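## Task

Pick up the wine glass lying on the table and hang it inverted on the rack, with its whole stem inside a free curl and the glass in contact with the wire only. It must not be thrown or let fall more than about a thumb's length. No glass may tip over while unheld, and a bump as violent as such a fall may also count as failure. The glass already on the rack must still hang straight in its own curl at the end.

## Robot and tools

Robot: two six-joint arms, left_arm and right_arm, each ending in a parallel two-finger gripper. The left arm's calibrated base sits at (+0.008, +0.372, 0) m and the right arm's at (-0.006, -0.344, 0) m, the right one turned very slightly about z.

Frame: every hand position, orientation and target is in the scene frame. Its origin is at table-top height, halfway between the nominal bases. +x points out over the table, +z points up, and the left arm is on the +y side. Arm names do not match image left and right. end_effector_position (metres) is the point between the finger pads, roughly 1 cm short of the tips. The fingers point along the gripper's +z axis and close along its y axis. Reported poses can be a few centimetres off, worse when the arm is stretched.

Row layout: every row holds 14 numbers, even when one arm stays still. The first 7 are left_arm and the last 7 are right_arm. Within each arm the order is shoulder, elbow, wrist roll, wrist pitch, waist, wrist yaw, then gripper opening. Results list joints in this same order.

Joint numbers are scaled offsets in [-1, 1]. They count from the arm's Joint targets as they stand when the action or move begins, not from the previous row. A value of 1.0 equals 1.202 rad for the waist, 1.258 for the shoulder, 1.3 for the elbow, 2.073 for wrist pitch, and 2.022 for wrist yaw and wrist roll. A 0 leaves that joint's target where it is.

The opening number is absolute: +1 fully open, -1 closed. A 0 is a real command, so resend the present value to leave a gripper alone.

Stated joint ranges in rad: waist -2.618 to 3.054, shoulder 0 to 3.142, elbow 0 to 3.142, wrist pitch -1.571 to 1.571, wrist yaw -1.571 to 1.571, wrist roll -2.094 to 2.094. The true ends can differ by up to 0.059 rad. An action that pushes a joint more than 0.059 rad past its stated end is refused for both arms. A result saying "joint sent to its limit" means a joint was clipped at its real end.

execute_actions(actions, cameras): actions is a list of actions. Each action is a list of up to 15 rows, and each row lasts one 1/30 s step. If fewer rows are given, the last row is held until 15 steps have passed. An empty list just reports state and images. Joint speed is capped, and each target may only lead its measured angle by a fixed amount, so a big offset can take several actions. If targets would move a gripper more than 200 mm from where it is, they are scaled back.

move(target, speed, blend, opening_speed, blocking, cameras): target is one 14-number row or a list of up to 15 rows. Every row is an offset from the same starting Joint targets, not a chain of offsets. All joints travel together, so the hand follows a curve. The move does not avoid obstacles or the other arm.
- speed is the top rate in rad/s of the joint with the farthest to go: 0.01 to 2, default 0.5. Give one number, or one per leg.
- blend, in rad, rounds corners at intermediate rows.
- opening_speed, 0.2 or more per second on the -1 to +1 scale, ramps the fingers instead of jumping.
- Later rows' finger values are applied only after the arms come to rest at that row.
- The result adds a "move:" line: done, off_target (at rest with a joint more than 0.035 rad short), moving, held or fault, plus limits=held and the worst joint error per arm. done does not tell you whether anything was touched.
- A faster move or a target set deeper past a contact hits and presses harder.

wait(seconds): 0 to 10 s while the last commands hold. It returns early if a running move finishes.

stop(): brakes a running move. Faster moves need more room to stop.

zoom_image(camera, region): camera is cam_high, cam_left_wrist or cam_right_wrist. region is [x0, y0, x1, y1] in pixels, at most 504x504, within the 896x504 image. It works only on a camera included in the latest images.

read_manual(section): returns licence text only.

finished_scene(scene): give the current scene number. This cannot be undone. The glass must stay hung correctly once the robot lets go.

Results: each result shows Joint positions, Joint velocities, Joint targets (the base for your next offsets), torques, grip_measured, Tool commands, hand poses and images.
- Each arm's position block ends with the finger gap in metres, 0.093 when fully open. Its velocity block ends with that gap's rate.
- grip_measured shows the gripper motor on the -1 to +1 scale. Pads meet near -0.94, and each millimetre of object width adds about 0.0208. A reading can sit up to 0.02 high.
- To grip firmly, send a value about 0.24 below the reading for the object's width. Round or fragile items may need care, since a large sudden drop in the command squeezes hard for a moment. Keep sending that value while holding, and send a value well above the width reading to release.
- "joint command not followed" means the clearance check altered some targets. That check does not keep the two grippers apart.
- Torque readings carry offsets and noise. Joints 1, 2 and 5 wrap at ±28 N m.

Avoid:
- dropping or tossing the glass, or releasing it while it moves;
- knocking either glass over, or hitting the hanging one hard;
- the arms striking or pressing on each other;
- leaving anything off the table;
- forceful pushing: to end a push, command targets back past the measured positions.

Motor heat: holding loads, long reaches or straining against obstacles heat the motors. MOTOR HOT appears at 75 °C. At 90 °C the arm folds and idles for the rest of the scene, and at 100 °C it goes limp. Occasionally an outside nudge moves a loose object.

Each tool is called as name([rows], argument=value, ...), one row to a line, values as JSON.

## Session

execute_actions(actions=[])

Scene clock: 0.00 s.
left_arm: end_effector_position=(+0.2107, +0.1865, +0.1947) grip_measured=+1.000 end_effector_quat_wxyz=(+0.040, +0.297, +0.951, -0.080) | right_arm: end_effector_position=(+0.2309, -0.5403, +0.1996) grip_measured=+1.000 end_effector_quat_wxyz=(+0.270, +0.698, +0.663, -0.015)
Joint names: [shoulder, elbow, wrist roll, wrist pitch, waist, wrist yaw]
Joint positions: left_arm=[1.481 1.47 -0.069 -1.426 -0.664 0.121 0.093] | right_arm=[1.245 1.178 0.964 -0.97 -0.638 0.126 0.093]
Joint velocities: within noise
Joint torques (N m): no reading
Heat: left arm: 34 °C; right arm: 37 °C.
Joint targets: left_arm=[1.472 1.480 -0.069 -1.424 -0.664 0.121] | right_arm=[1.241 1.187 0.965 -0.970 -0.638 0.126]
Tool commands: left_gripper/opening=+1.0 right_gripper/opening=+1.0

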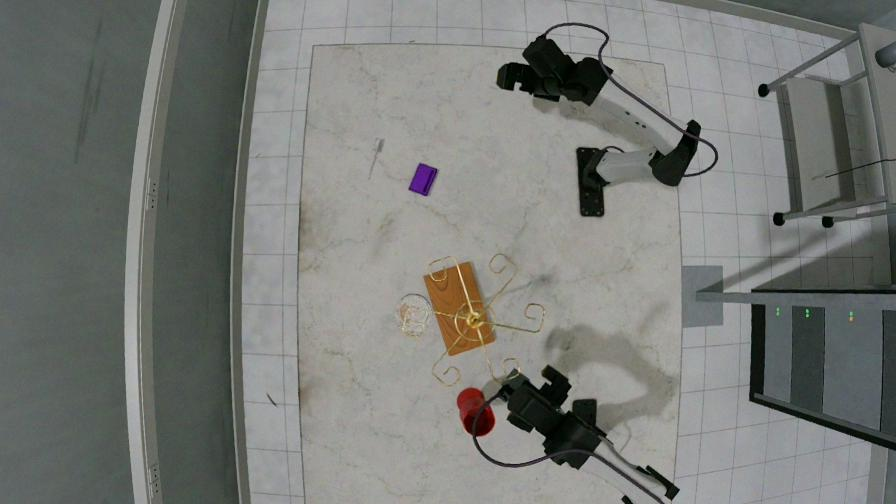

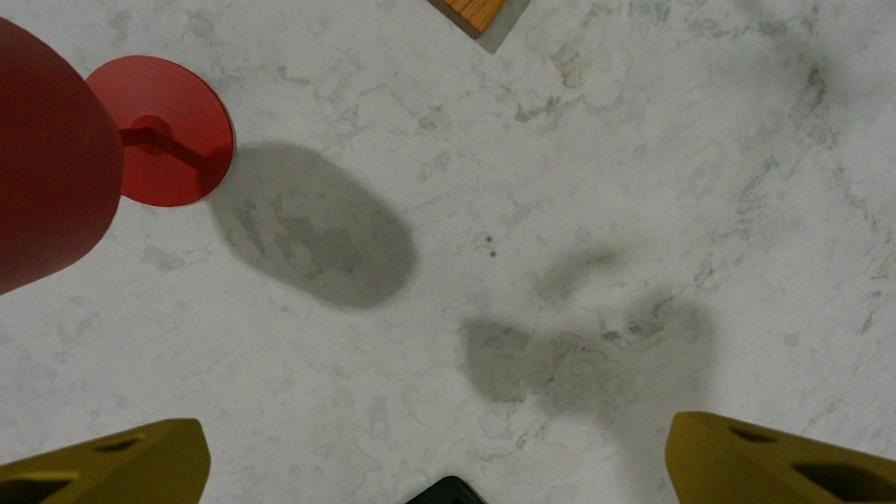

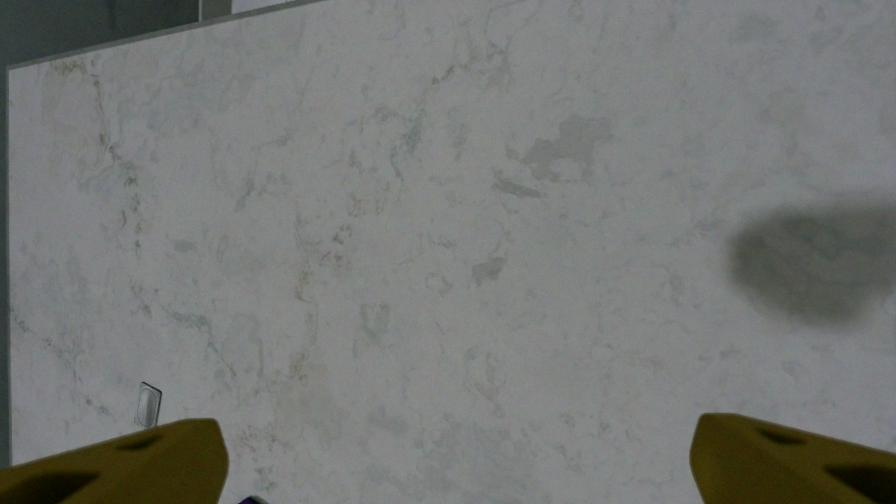

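zoom_image(camera="cam_high", region=[380, 230, 580, 450])

zoom_image(camera="cam_left_wrist", region=[0, 0, 504, 400])

Scaled by 2.291 from the camera's 896x504 image, which has a finer 1280x720 frame.

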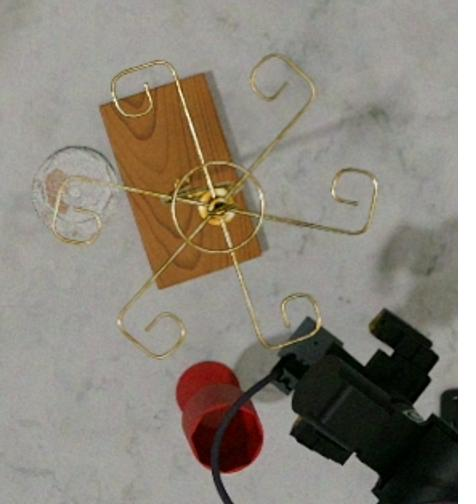

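Scaled by 1.000.

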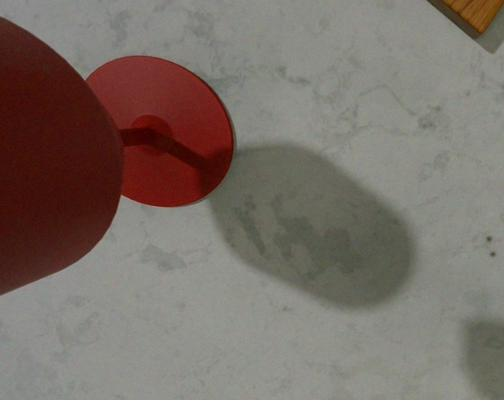

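move([
  [0,0,0.3,0,0.7,0,1,0,0,0,0,0,0,1],
  [0.187,-0.543,0.811,0.379,1.0,0.697,1,0,0,0,0,0,0,1],
], blend=0.3, speed=1.0)

Scene clock: 227.10 s.
left_arm: end_effector_position=(+0.3085, +0.3538, +0.1332) grip_measured=+1.000 end_effector_quat_wxyz=(+0.594, +0.357, +0.633, -0.344) | right_arm: end_effector_position=(+0.2309, -0.5403, +0.1996) grip_measured=+1.000 end_effector_quat_wxyz=(+0.270, +0.698, +0.663, -0.015)
Joint names: [shoulder, elbow, wrist roll, wrist pitch, waist, wrist yaw]
Joint positions: left_arm=[1.7 0.78 1.561 -0.652 0.533 1.514 0.093] | right_arm=[1.245 1.178 0.964 -0.97 -0.638 0.126 0.093]
Joint velocities: within noise
Joint torques (N m): left_arm=[-6.5 3.17 -0.01 0.33 0.01 0.69] | right_arm=[-4.56 6.84 -0.13 1.12 -0.09 -0.03]
Heat: left arm: 38 °C; right arm: 43 °C.
Joint targets: left_arm=[1.707 0.773 1.571 -0.639 0.538 1.530] | right_arm=[1.241 1.187 0.965 -0.970 -0.638 0.126]
move: done
camera_calibration:
cam_left_wrist: T_world_to_cam=[[-0.86688, -0.498509, 0.00262365, 0.444789], [-0.232135, 0.399001, -0.88708, 0.088803], [0.441171, -0.769602, -0.461608, 0.278203], [0, 0, 0, 1]] pos_world=[0.283458, 0.400405, 0.206029]

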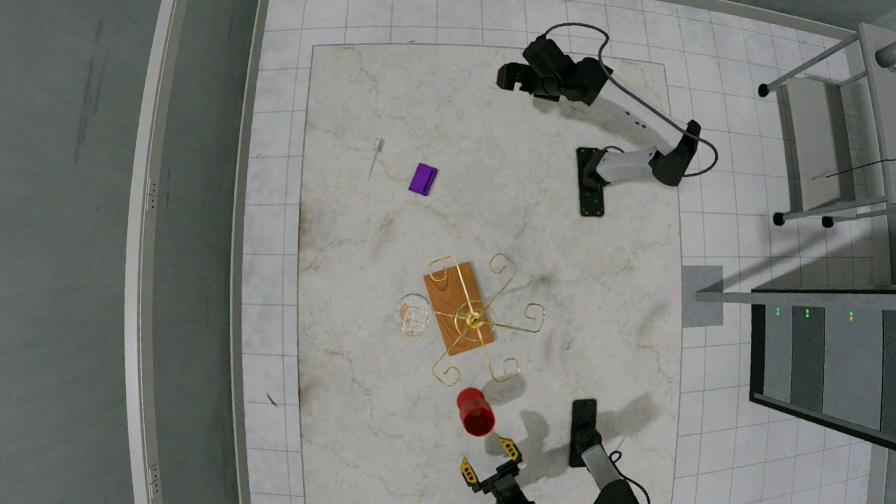

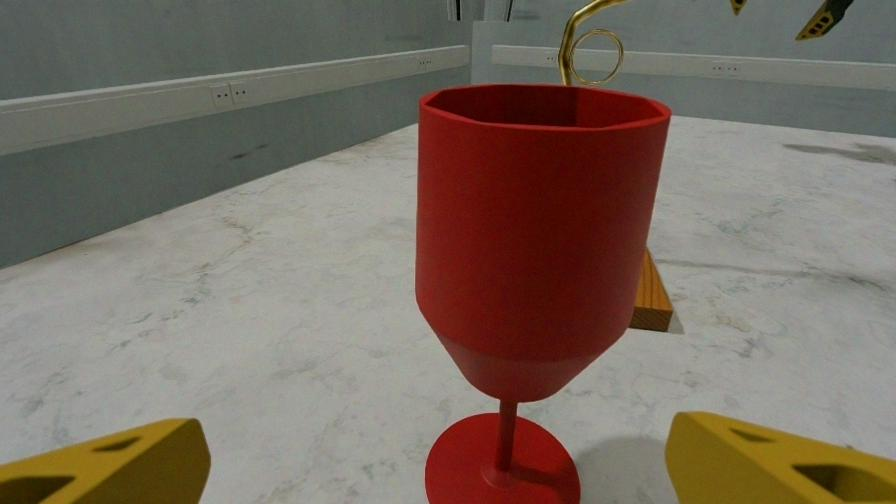

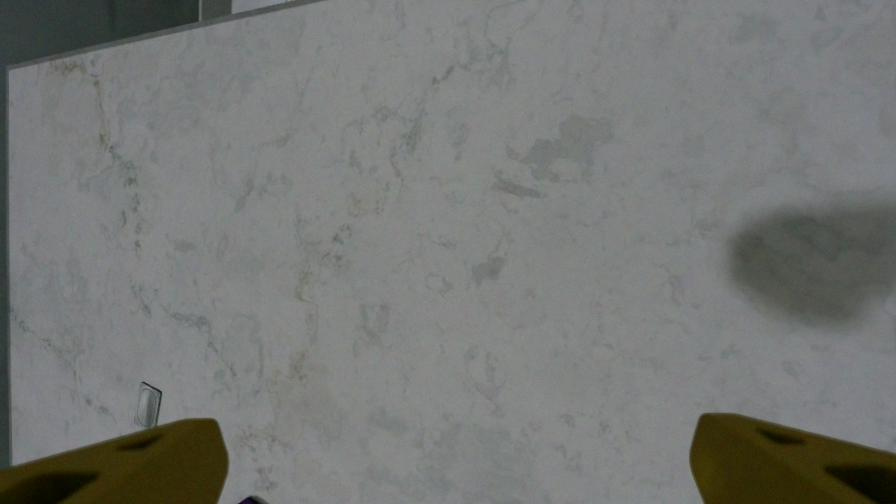

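move([
  [-0.007,0.369,0,-0.234,0,0.02,1,0,0,0,0,0,0,1],
  [-0.007,0.369,0,-0.234,-0.311,0.02,1,0,0,0,0,0,0,1],
], blend=0.1, speed=0.8, cameras=["cam_left_wrist","cam_high"])

Scene clock: 282.63 s.
left_arm: end_effector_position=(+0.3295, +0.2537, +0.2408) grip_measured=+1.000 end_effector_quat_wxyz=(+0.530, +0.455, +0.548, -0.461) | right_arm: end_effector_position=(+0.2309, -0.5403, +0.1996) grip_measured=+1.000 end_effector_quat_wxyz=(+0.270, +0.698, +0.663, -0.015)
Joint names: [shoulder, elbow, wrist roll, wrist pitch, waist, wrist yaw]
Joint positions: left_arm=[1.701 1.228 1.563 -1.113 0.163 1.557 0.093] | right_arm=[1.245 1.178 0.964 -0.97 -0.638 0.126 0.093]
Joint velocities: within noise
Joint torques (N m): left_arm=[-8.43 6.57 0.01 0.11 -0.39 0.62] | right_arm=[-4.46 6.69 -0.14 1.09 -0.03 -0.03]
Heat: left arm: 36 °C; right arm: 43 °C.
Joint targets: left_arm=[1.698 1.253 1.571 -1.124 0.164 1.571] | right_arm=[1.241 1.187 0.965 -0.970 -0.638 0.126]
move: done
camera_calibration:
cam_left_wrist: T_world_to_cam=[[-0.988464, -0.15081, 0.0139928, 0.361842], [-0.0764099, 0.416774, -0.905793, 0.177762], [0.130771, -0.896413, -0.423489, 0.366828], [0, 0, 0, 1]] pos_world=[0.32328, 0.309312, 0.3113]
Images, in order (width x height): cam_high 896x504, cam_left_wrist 896x504.

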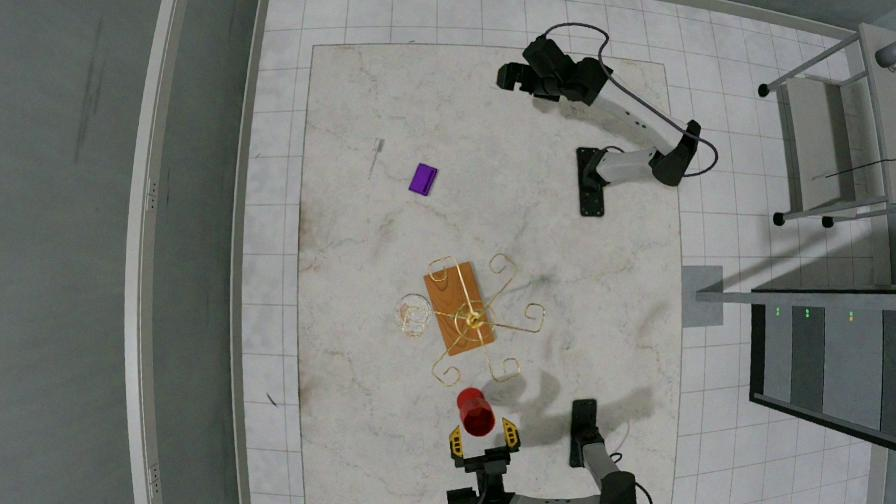

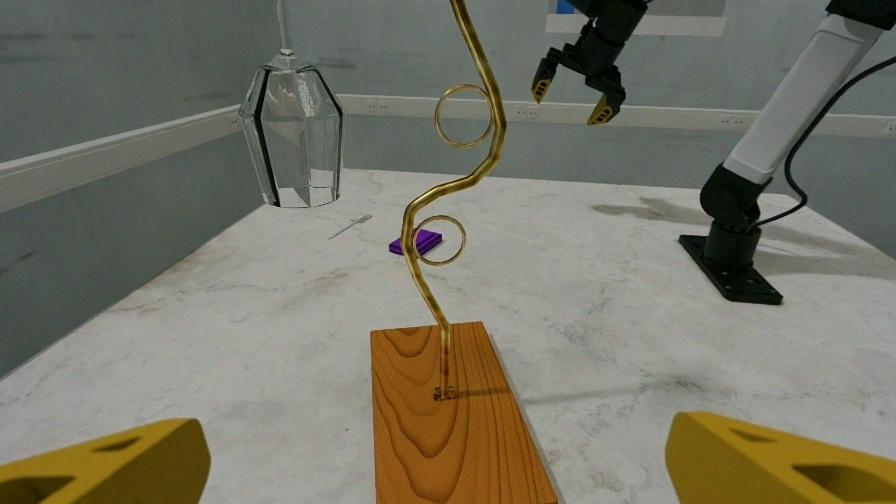

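move([
  [0.018,0.02,0,-0.002,-0.025,0,1,0,0,0,0,0,0,1],
  [0.158,-0.185,0,0.211,-0.025,0,1,0,0,0,0,0,0,1],
], speed=0.35, cameras=["cam_left_wrist","cam_high"])

Scene clock: 316.33 s.
left_arm: end_effector_position=(+0.3342, +0.2462, +0.1390) grip_measured=+1.000 end_effector_quat_wxyz=(+0.527, +0.466, +0.538, -0.464) | right_arm: end_effector_position=(+0.2309, -0.5403, +0.1996) grip_measured=+1.000 end_effector_quat_wxyz=(+0.270, +0.698, +0.663, -0.015)
Joint names: [shoulder, elbow, wrist roll, wrist pitch, waist, wrist yaw]
Joint positions: left_arm=[1.891 1.019 1.563 -0.7 0.136 1.558 0.093] | right_arm=[1.245 1.178 0.964 -0.97 -0.638 0.126 0.093]
Joint velocities: within noise
Joint torques (N m): left_arm=[-8.44 3.43 0.05 0.33 -0.79 0.64] | right_arm=[-4.59 6.86 -0.1 1.13 -0.16 -0.06]
Heat: left arm: 38 °C; right arm: 43 °C.
Joint targets: left_arm=[1.897 1.013 1.571 -0.686 0.134 1.571] | right_arm=[1.241 1.187 0.965 -0.970 -0.638 0.126]
move: done
camera_calibration:
cam_left_wrist: T_world_to_cam=[[-0.992235, -0.124379, -0.000514321, 0.363578], [-0.0521046, 0.419412, -0.9063, 0.0803327], [0.11294, -0.899235, -0.422636, 0.322948], [0, 0, 0, 1]] pos_world=[0.328466, 0.301935, 0.209482]
Images, in order (width x height): cam_high 896x504, cam_left_wrist 896x504.

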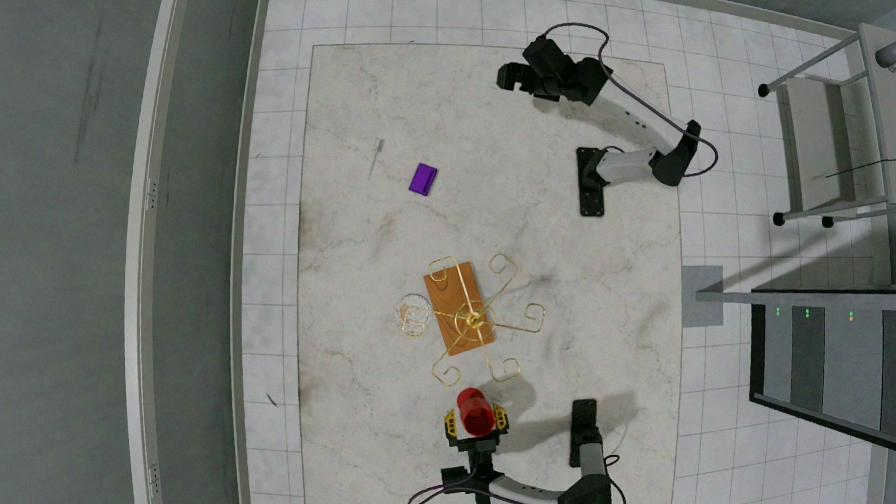

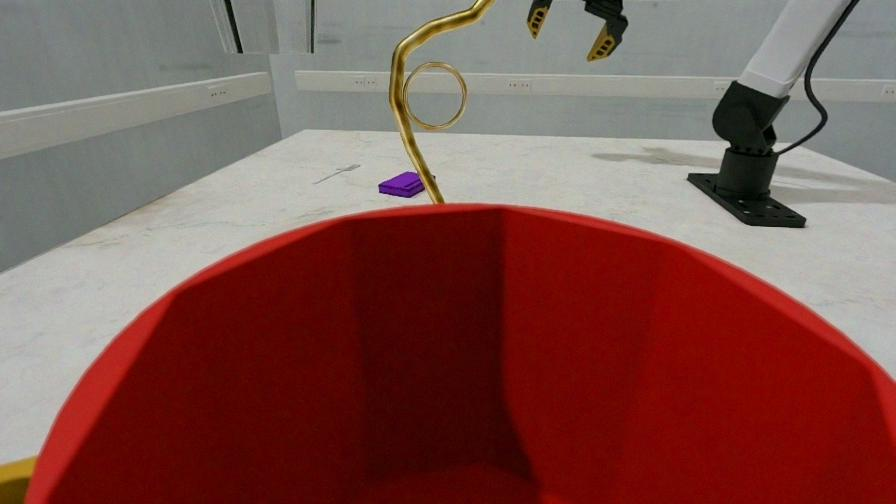

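move(target=[0,0,0,0,0,0,0.25,0,0,0,0,0,0,1], opening_speed=0.6, cameras=[])

move([
  [-0.14,0.2046,0,-0.2137,0,0,0.25,0,0,0,0,0,0,1],
  [-0.14,0.2046,-0.9,-0.2137,0.138,0,0.25,0,0,0,0,0,0,1],
], speed=[0.4,1.2], blend=0.05, cameras=["cam_high","cam_left_wrist"])

Scene clock: 336.40 s.
left_arm: end_effector_position=(+0.3343, +0.2462, +0.1390) grip_measured=+0.562 end_effector_quat_wxyz=(+0.528, +0.466, +0.538, -0.464) | right_arm: end_effector_position=(+0.2309, -0.5403, +0.1996) grip_measured=+1.000 end_effector_quat_wxyz=(+0.270, +0.698, +0.663, -0.015)
Joint names: [shoulder, elbow, wrist roll, wrist pitch, waist, wrist yaw]
Joint positions: left_arm=[1.891 1.019 1.563 -0.699 0.136 1.558 0.072] | right_arm=[1.245 1.178 0.964 -0.97 -0.638 0.126 0.093]
Joint velocities: within noise
Joint torques (N m): left_arm=[-8.35 3.51 0.02 0.32 -0.68 0.66] | right_arm=[-4.41 6.74 -0.12 1.13 -0.09 -0.08]
Heat: left arm: 37 °C; right arm: 43 °C.
Joint targets: left_arm=[1.897 1.013 1.571 -0.686 0.134 1.571] | right_arm=[1.241 1.187 0.965 -0.970 -0.638 0.126]
move: done
No camera images: "cameras" was empty.

Scene clock: 340.03 s.
left_arm: end_effector_position=(+0.3513, +0.2999, +0.2315) grip_measured=+0.553 end_effector_quat_wxyz=(+0.005, -0.202, +0.682, -0.703) | right_arm: end_effector_position=(+0.2309, -0.5403, +0.1996) grip_measured=+1.000 end_effector_quat_wxyz=(+0.270, +0.698, +0.663, -0.015)
Joint names: [shoulder, elbow, wrist roll, wrist pitch, waist, wrist yaw]
Joint positions: left_arm=[1.754 1.251 -0.232 -1.116 0.295 1.558 0.072] | right_arm=[1.245 1.178 0.964 -0.97 -0.638 0.126 0.093]
Joint velocities: within noise
Joint torques (N m): left_arm=[-11.7 6.63 -0.2 0.14 0.06 0.62] | right_arm=[-4.48 6.91 -0.13 1.12 -0.09 -0.06]
Heat: left arm: 38 °C; right arm: 43 °C.
Joint targets: left_arm=[1.721 1.279 -0.249 -1.129 0.300 1.571] | right_arm=[1.241 1.187 0.965 -0.970 -0.638 0.126]
move: done
camera_calibration:
cam_left_wrist: T_world_to_cam=[[0.257105, 0.0760974, 0.963383, -0.334881], [-0.959899, 0.135401, 0.24548, 0.279933], [-0.111763, -0.987864, 0.107858, 0.391107], [0, 0, 0, 1]] pos_world=[0.398518, 0.373941, 0.211717]
Images, in order (width x height): cam_high 896x504, cam_left_wrist 896x504.

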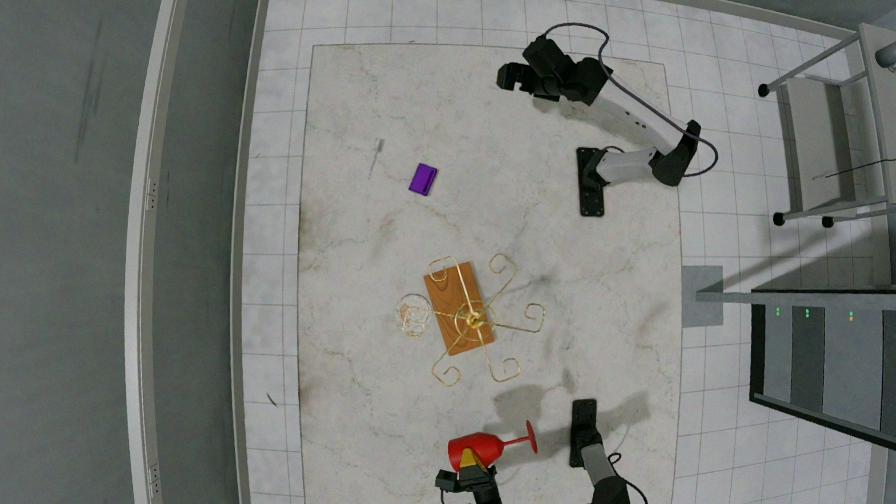

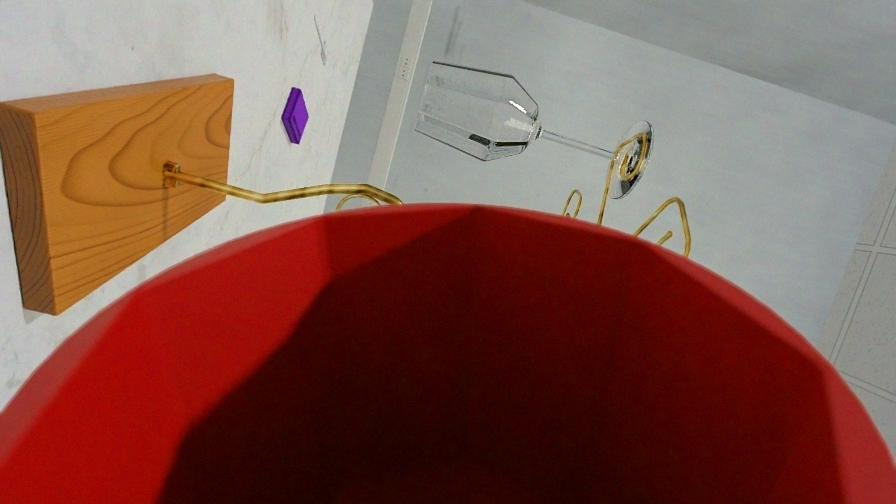

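move(target=[-0.011,0.0492,-0.654,-0.0376,0,0,0.25,0,0,0,0,0,0,1], speed=1.2, cameras=["cam_high","cam_left_wrist"])

zoom_image(camera="cam_high", region=[420, 330, 540, 450])

Scene clock: 367.93 s.
left_arm: end_effector_position=(+0.3522, +0.3002, +0.2488) grip_measured=+0.553 end_effector_quat_wxyz=(+0.433, +0.582, -0.410, +0.553) | right_arm: end_effector_position=(+0.2309, -0.5403, +0.1996) grip_measured=+1.000 end_effector_quat_wxyz=(+0.270, +0.698, +0.663, -0.015)
Joint names: [shoulder, elbow, wrist roll, wrist pitch, waist, wrist yaw]
Joint positions: left_arm=[1.746 1.312 -1.561 -1.197 0.295 1.558 0.072] | right_arm=[1.245 1.178 0.964 -0.97 -0.638 0.126 0.093]
Joint velocities: within noise
Joint torques (N m): left_arm=[-12.19 7.01 -0.18 0.07 -0.01 0.65] | right_arm=[-4.49 6.71 -0.08 1.12 -0.08 -0.05]
Heat: left arm: 43 °C; right arm: 43 °C.
Joint targets: left_arm=[1.707 1.343 -1.571 -1.207 0.300 1.571] | right_arm=[1.241 1.187 0.965 -0.970 -0.638 0.126]
move: off_target (left_arm); left_arm: the shoulder is farthest, 0.039 rad from its target
camera_calibration:
cam_left_wrist: T_world_to_cam=[[0.953007, 0.30016, -0.0410152, -0.414218], [-0.0838831, 0.39154, 0.91633, -0.275781], [0.291105, -0.869828, 0.398318, 0.140039], [0, 0, 0, 1]] pos_world=[0.330853, 0.35412, 0.179937]
Images, in order (width x height): cam_high 896x504, cam_left_wrist 896x504.

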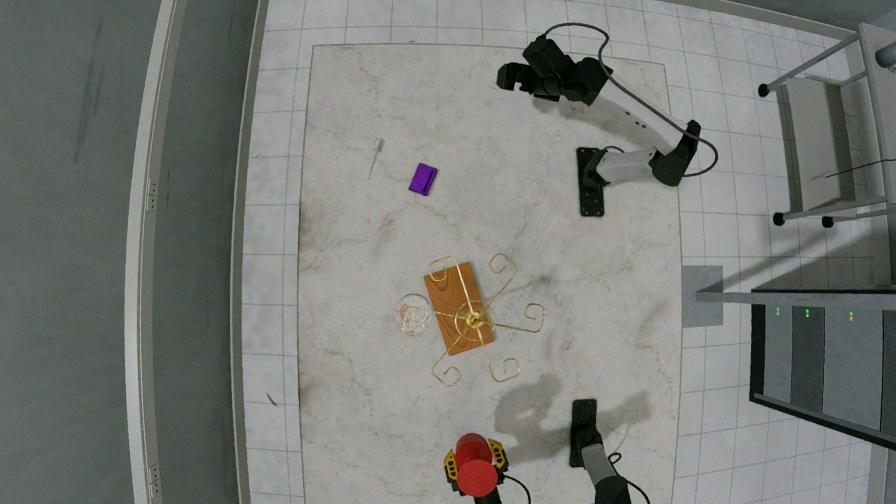

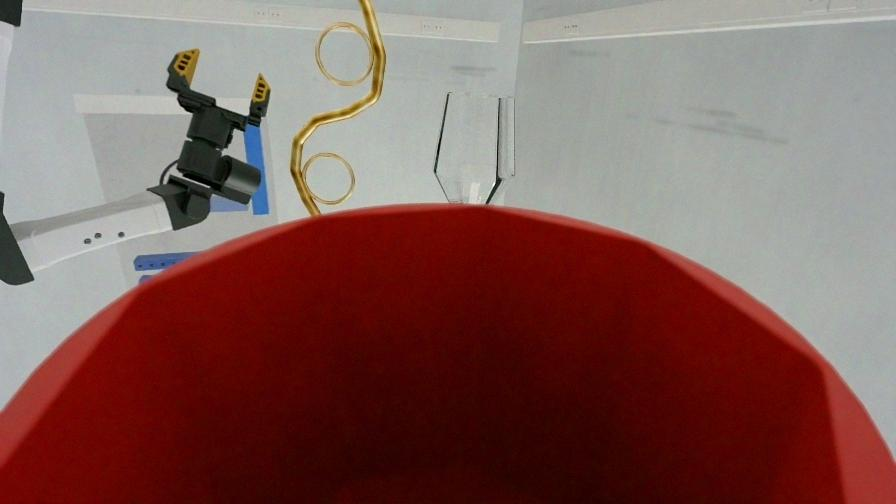

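Scaled by 4.200 from the camera's 896x504 image, which has a finer 1280x720 frame.

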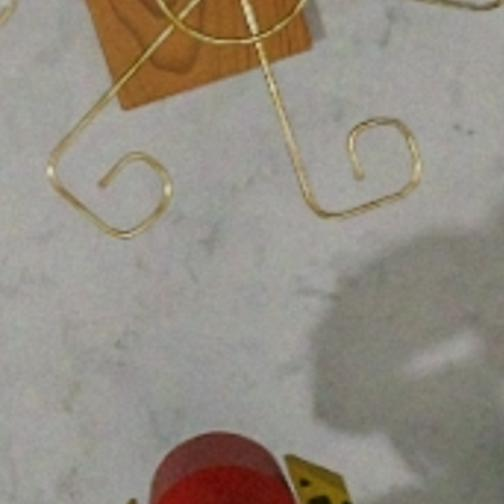

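move([
  [-0.094,-0.0515,0,-0.0241,-0.3885,0,0.25,0,0,0,0,0,0,1],
  [0.1645,0.2546,0,-0.0598,-0.6314,0,0.25,0,0,0,0,0,0,1],
  [0.2997,0.4477,0,-0.0989,-0.5815,0,0.25,0,0,0,0,0,0,1],
  [0.2512,0.3777,0,-0.0844,-0.530,0,0.25,0,0,0,0,0,0,1],
], speed=0.6, blend=0.03, cameras=["cam_high","cam_left_wrist"])

zoom_image(camera="cam_high", region=[420, 330, 540, 450])

Scene clock: 444.60 s.
left_arm: end_effector_position=(+0.3245, +0.0826, +0.2738) grip_measured=+0.553 end_effector_quat_wxyz=(+0.579, +0.420, -0.574, +0.398) | right_arm: end_effector_position=(+0.2309, -0.5403, +0.1996) grip_measured=+1.000 end_effector_quat_wxyz=(+0.270, +0.698, +0.663, -0.015)
Joint names: [shoulder, elbow, wrist roll, wrist pitch, waist, wrist yaw]
Joint positions: left_arm=[2.064 1.839 -1.563 -1.383 -0.335 1.558 0.072] | right_arm=[1.245 1.178 0.964 -0.97 -0.638 0.126 0.093]
Joint velocities: within noise
Joint torques (N m): left_arm=[-15.64 4.18 -0.19 0.19 -0.75 0.63] | right_arm=[-4.64 6.74 -0.11 1.1 -0.1 -0.04]
Heat: left arm: 46 °C; right arm: 43 °C.
Joint targets: left_arm=[2.023 1.834 -1.571 -1.382 -0.337 1.571] | right_arm=[1.241 1.187 0.965 -0.970 -0.638 0.126]
move: off_target (left_arm); left_arm: the shoulder is farthest, 0.041 rad from its target
camera_calibration:
cam_left_wrist: T_world_to_cam=[[0.94733, -0.319655, -0.0196638, -0.274336], [0.144607, 0.372159, 0.916835, -0.288508], [-0.285753, -0.871389, 0.398782, 0.136078], [0, 0, 0, 1]] pos_world=[0.340492, 0.138254, 0.204854]
Images, in order (width x height): cam_high 896x504, cam_left_wrist 896x504.

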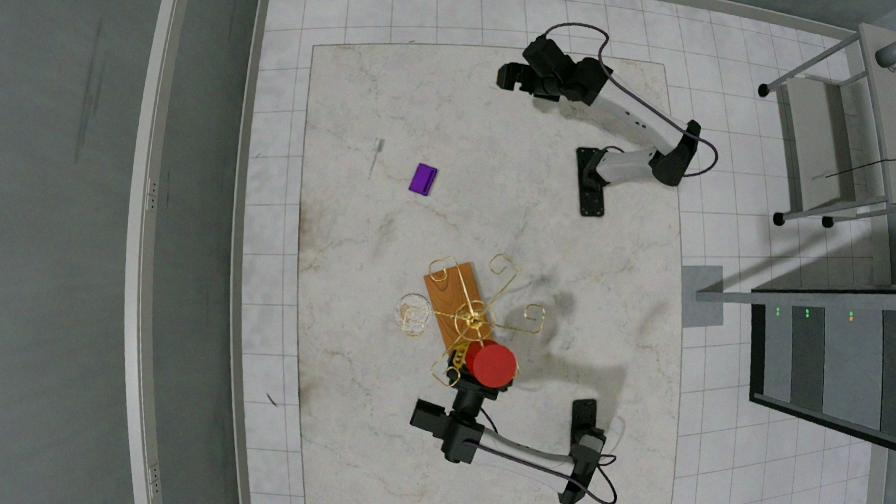

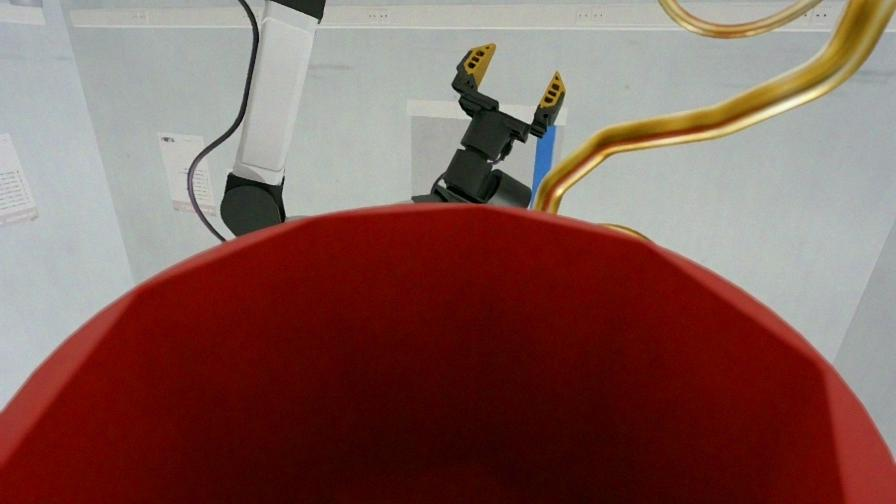

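Scaled by 4.200 from the camera's 896x504 image, which has a finer 1280x720 frame.

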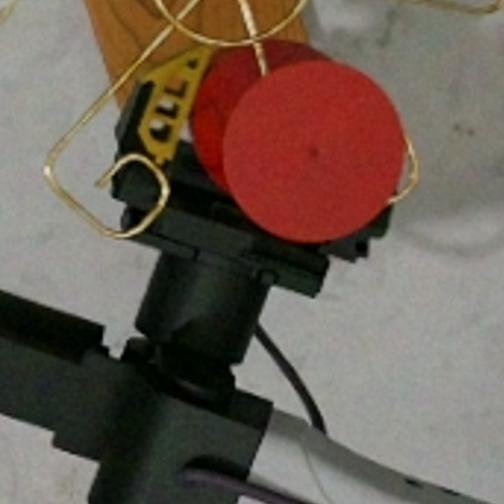

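move([
  [-0.0445,-0.0977,0,0.0342,-0.0067,0,0.25,0,0,0,0,0,0,1],
  [-0.0946,-0.1646,0,0.0458,0.0385,0,0.25,0,0,0,0,0,0,1],
  [-0.132,-0.2123,0,0.0531,0.0363,0,0.25,0,0,0,0,0,0,1],
  [-0.1351,-0.2162,0,0.0535,0.0004,0,0.25,0,0,0,0,0,0,1],
], speed=0.3, cameras=["cam_high","cam_left_wrist"])

zoom_image(camera="cam_high", region=[420, 330, 540, 450])

Scene clock: 473.30 s.
left_arm: end_effector_position=(+0.2837, +0.0959, +0.2627) grip_measured=+0.553 end_effector_quat_wxyz=(+0.583, +0.424, -0.571, +0.393) | right_arm: end_effector_position=(+0.2309, -0.5403, +0.1996) grip_measured=+1.000 end_effector_quat_wxyz=(+0.270, +0.698, +0.663, -0.015)
Joint names: [shoulder, elbow, wrist roll, wrist pitch, waist, wrist yaw]
Joint positions: left_arm=[1.898 1.56 -1.564 -1.284 -0.338 1.558 0.072] | right_arm=[1.245 1.178 0.964 -0.97 -0.638 0.126 0.093]
Joint velocities: within noise
Joint torques (N m): left_arm=[-14.5 3.99 -0.12 0.29 -0.47 0.66] | right_arm=[-4.37 6.65 -0.1 1.12 -0.1 -0.07]
Heat: left arm: 49 °C; right arm: 43 °C.
Joint targets: left_arm=[1.853 1.552 -1.571 -1.271 -0.337 1.571] | right_arm=[1.241 1.187 0.965 -0.970 -0.638 0.126]
move: off_target (left_arm); left_arm: the shoulder is farthest, 0.045 rad from its target
camera_calibration:
cam_left_wrist: T_world_to_cam=[[0.946047, -0.322018, -0.0360597, -0.226734], [0.159778, 0.366778, 0.916485, -0.281031], [-0.281899, -0.872799, 0.39844, 0.139539], [0, 0, 0, 1]] pos_world=[0.298739, 0.151854, 0.193787]
Images, in order (width x height): cam_high 896x504, cam_left_wrist 896x504.

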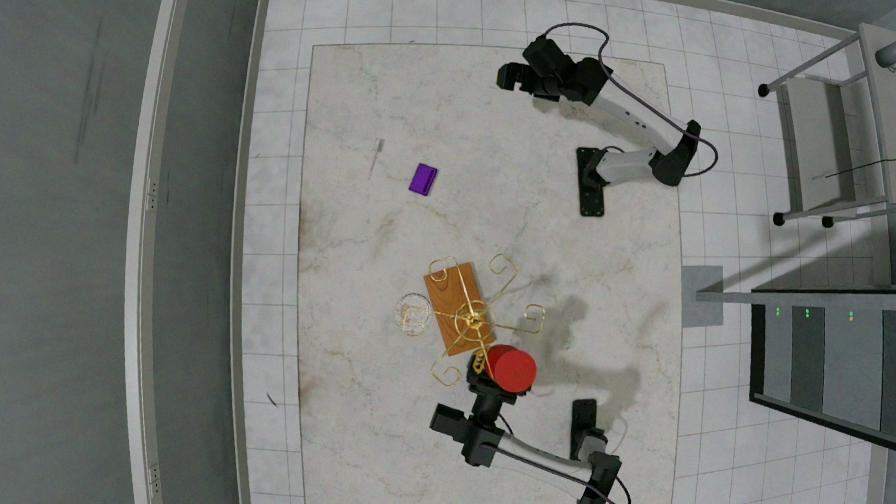

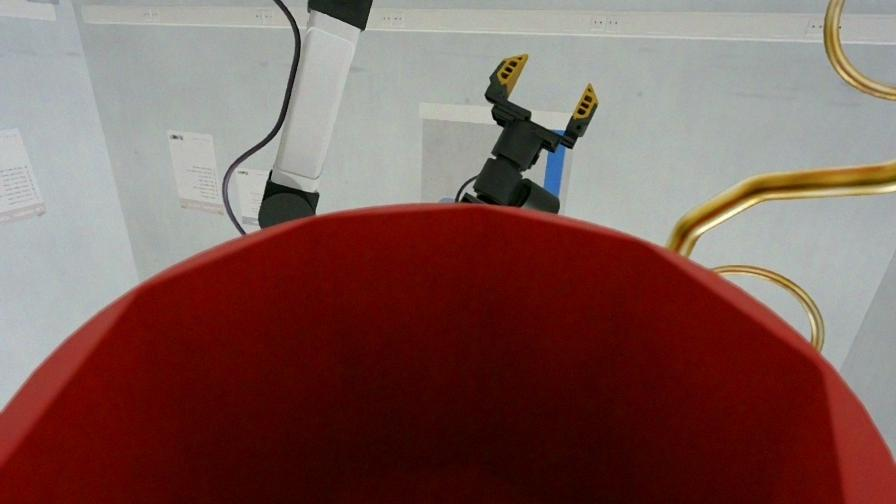

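Scaled by 4.200 from the camera's 896x504 image, which has a finer 1280x720 frame.

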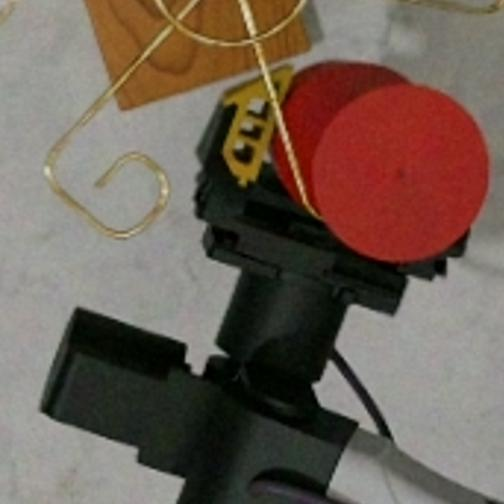

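move([
  [0.0103,-0.0723,0,0.0521,0,0,0.25,0,0,0,0,0,0,1],
  [0.0103,-0.0723,0,0.0521,0,0,1,0,0,0,0,0,0,1],
], speed=0.12, opening_speed=0.5, cameras=["cam_high","cam_left_wrist"])

Scene clock: 486.20 s.
left_arm: end_effector_position=(+0.2818, +0.0965, +0.2427) grip_measured=+1.000 end_effector_quat_wxyz=(+0.586, +0.419, -0.568, +0.399) | right_arm: end_effector_position=(+0.2309, -0.5403, +0.1996) grip_measured=+1.000 end_effector_quat_wxyz=(+0.270, +0.698, +0.663, -0.015)
Joint names: [shoulder, elbow, wrist roll, wrist pitch, waist, wrist yaw]
Joint positions: left_arm=[1.898 1.467 -1.573 -1.176 -0.338 1.576 0.093] | right_arm=[1.245 1.178 0.964 -0.97 -0.638 0.126 0.093]
Joint velocities: within noise
Joint torques (N m): left_arm=[-13.19 3.81 -0.01 0.28 -0.32 0.49] | right_arm=[-4.55 6.75 -0.11 1.12 -0.01 -0.06]
Heat: left arm: 53 °C; right arm: 43 °C.
Joint targets: left_arm=[1.866 1.458 -1.571 -1.163 -0.337 1.571] | right_arm=[1.241 1.187 0.965 -0.970 -0.638 0.126]
move: done
camera_calibration:
cam_left_wrist: T_world_to_cam=[[0.946329, -0.321864, -0.0293932, -0.22715], [0.159099, 0.384743, 0.909209, -0.262409], [-0.281333, -0.865087, 0.415302, 0.142553], [0, 0, 0, 1]] pos_world=[0.296812, 0.15117, 0.172705]
Images, in order (width x height): cam_high 896x504, cam_left_wrist 896x504.

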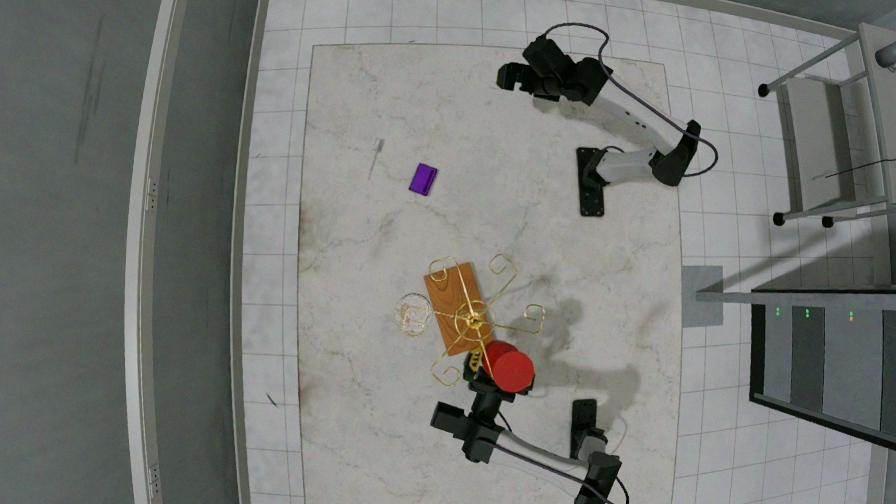

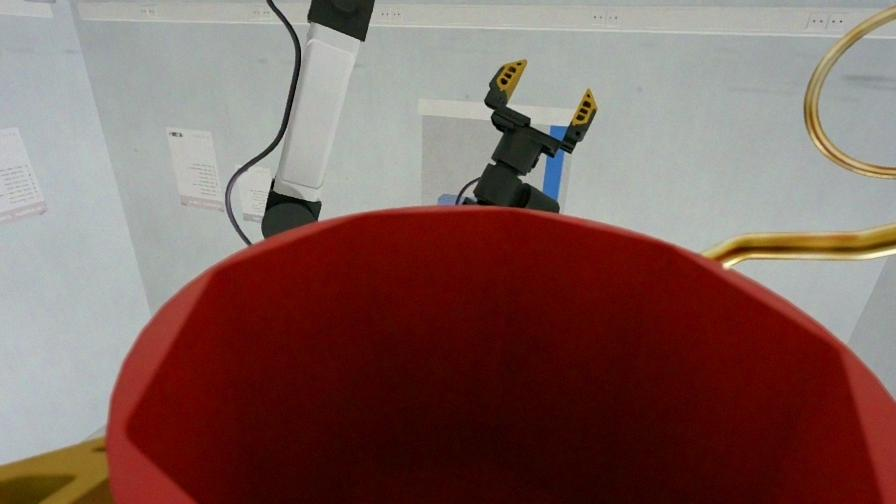

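move([
  [0.0466,-0.1218,0,0.1047,0,0,1,0,0,0,0,0,0,1],
  [0.1296,-0.2046,0,0.2069,0,0,1,0,0,0,0,0,0,1],
], speed=0.3, blend=0.02, cameras=["cam_high","cam_left_wrist"])

Scene clock: 502.80 s.
left_arm: end_effector_position=(+0.2778, +0.0979, +0.1391) grip_measured=+1.000 end_effector_quat_wxyz=(+0.579, +0.408, -0.575, +0.409) | right_arm: end_effector_position=(+0.2309, -0.5403, +0.1996) grip_measured=+1.000 end_effector_quat_wxyz=(+0.270, +0.698, +0.663, -0.015)
Joint names: [shoulder, elbow, wrist roll, wrist pitch, waist, wrist yaw]
Joint positions: left_arm=[2.022 1.199 -1.573 -0.748 -0.338 1.576 0.093] | right_arm=[1.245 1.178 0.964 -0.97 -0.638 0.126 0.093]
Joint velocities: within noise
Joint torques (N m): left_arm=[-9.72 3.26 -0.01 0.42 -0.61 0.49] | right_arm=[-4.63 6.69 -0.11 1.13 -0.14 -0.07]
Heat: left arm: 54 °C; right arm: 43 °C.
Joint targets: left_arm=[2.029 1.193 -1.571 -0.734 -0.337 1.571] | right_arm=[1.241 1.187 0.965 -0.970 -0.638 0.126]
move: done
camera_calibration:
cam_left_wrist: T_world_to_cam=[[0.94672, -0.322002, 0.00607764, -0.231059], [0.128668, 0.395462, 0.909425, -0.160733], [-0.29524, -0.860189, 0.415823, 0.188989], [0, 0, 0, 1]] pos_world=[0.295226, 0.151729, 0.0689931]
Images, in order (width x height): cam_high 896x504, cam_left_wrist 896x504.

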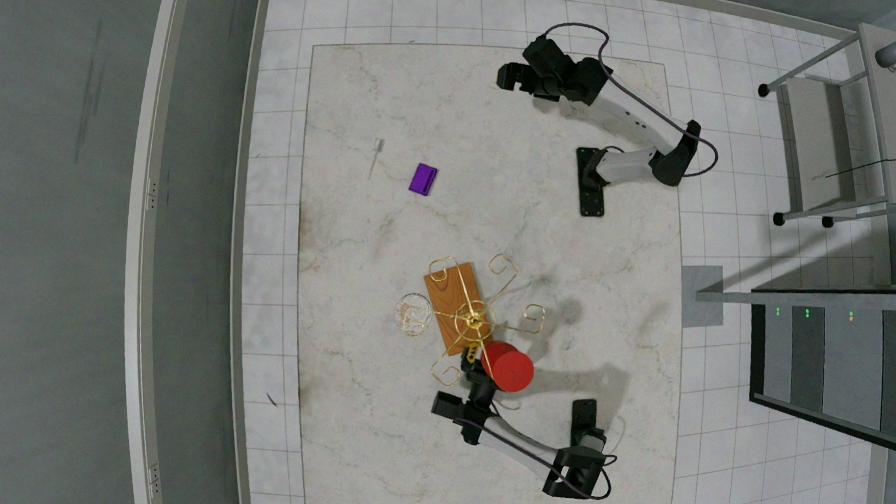

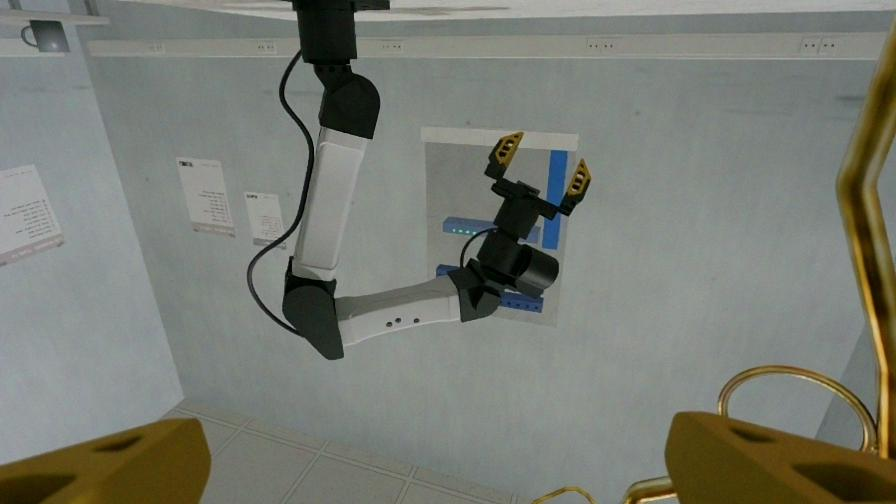

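finished_scene(scene=1)

The scene is finished: the task was done.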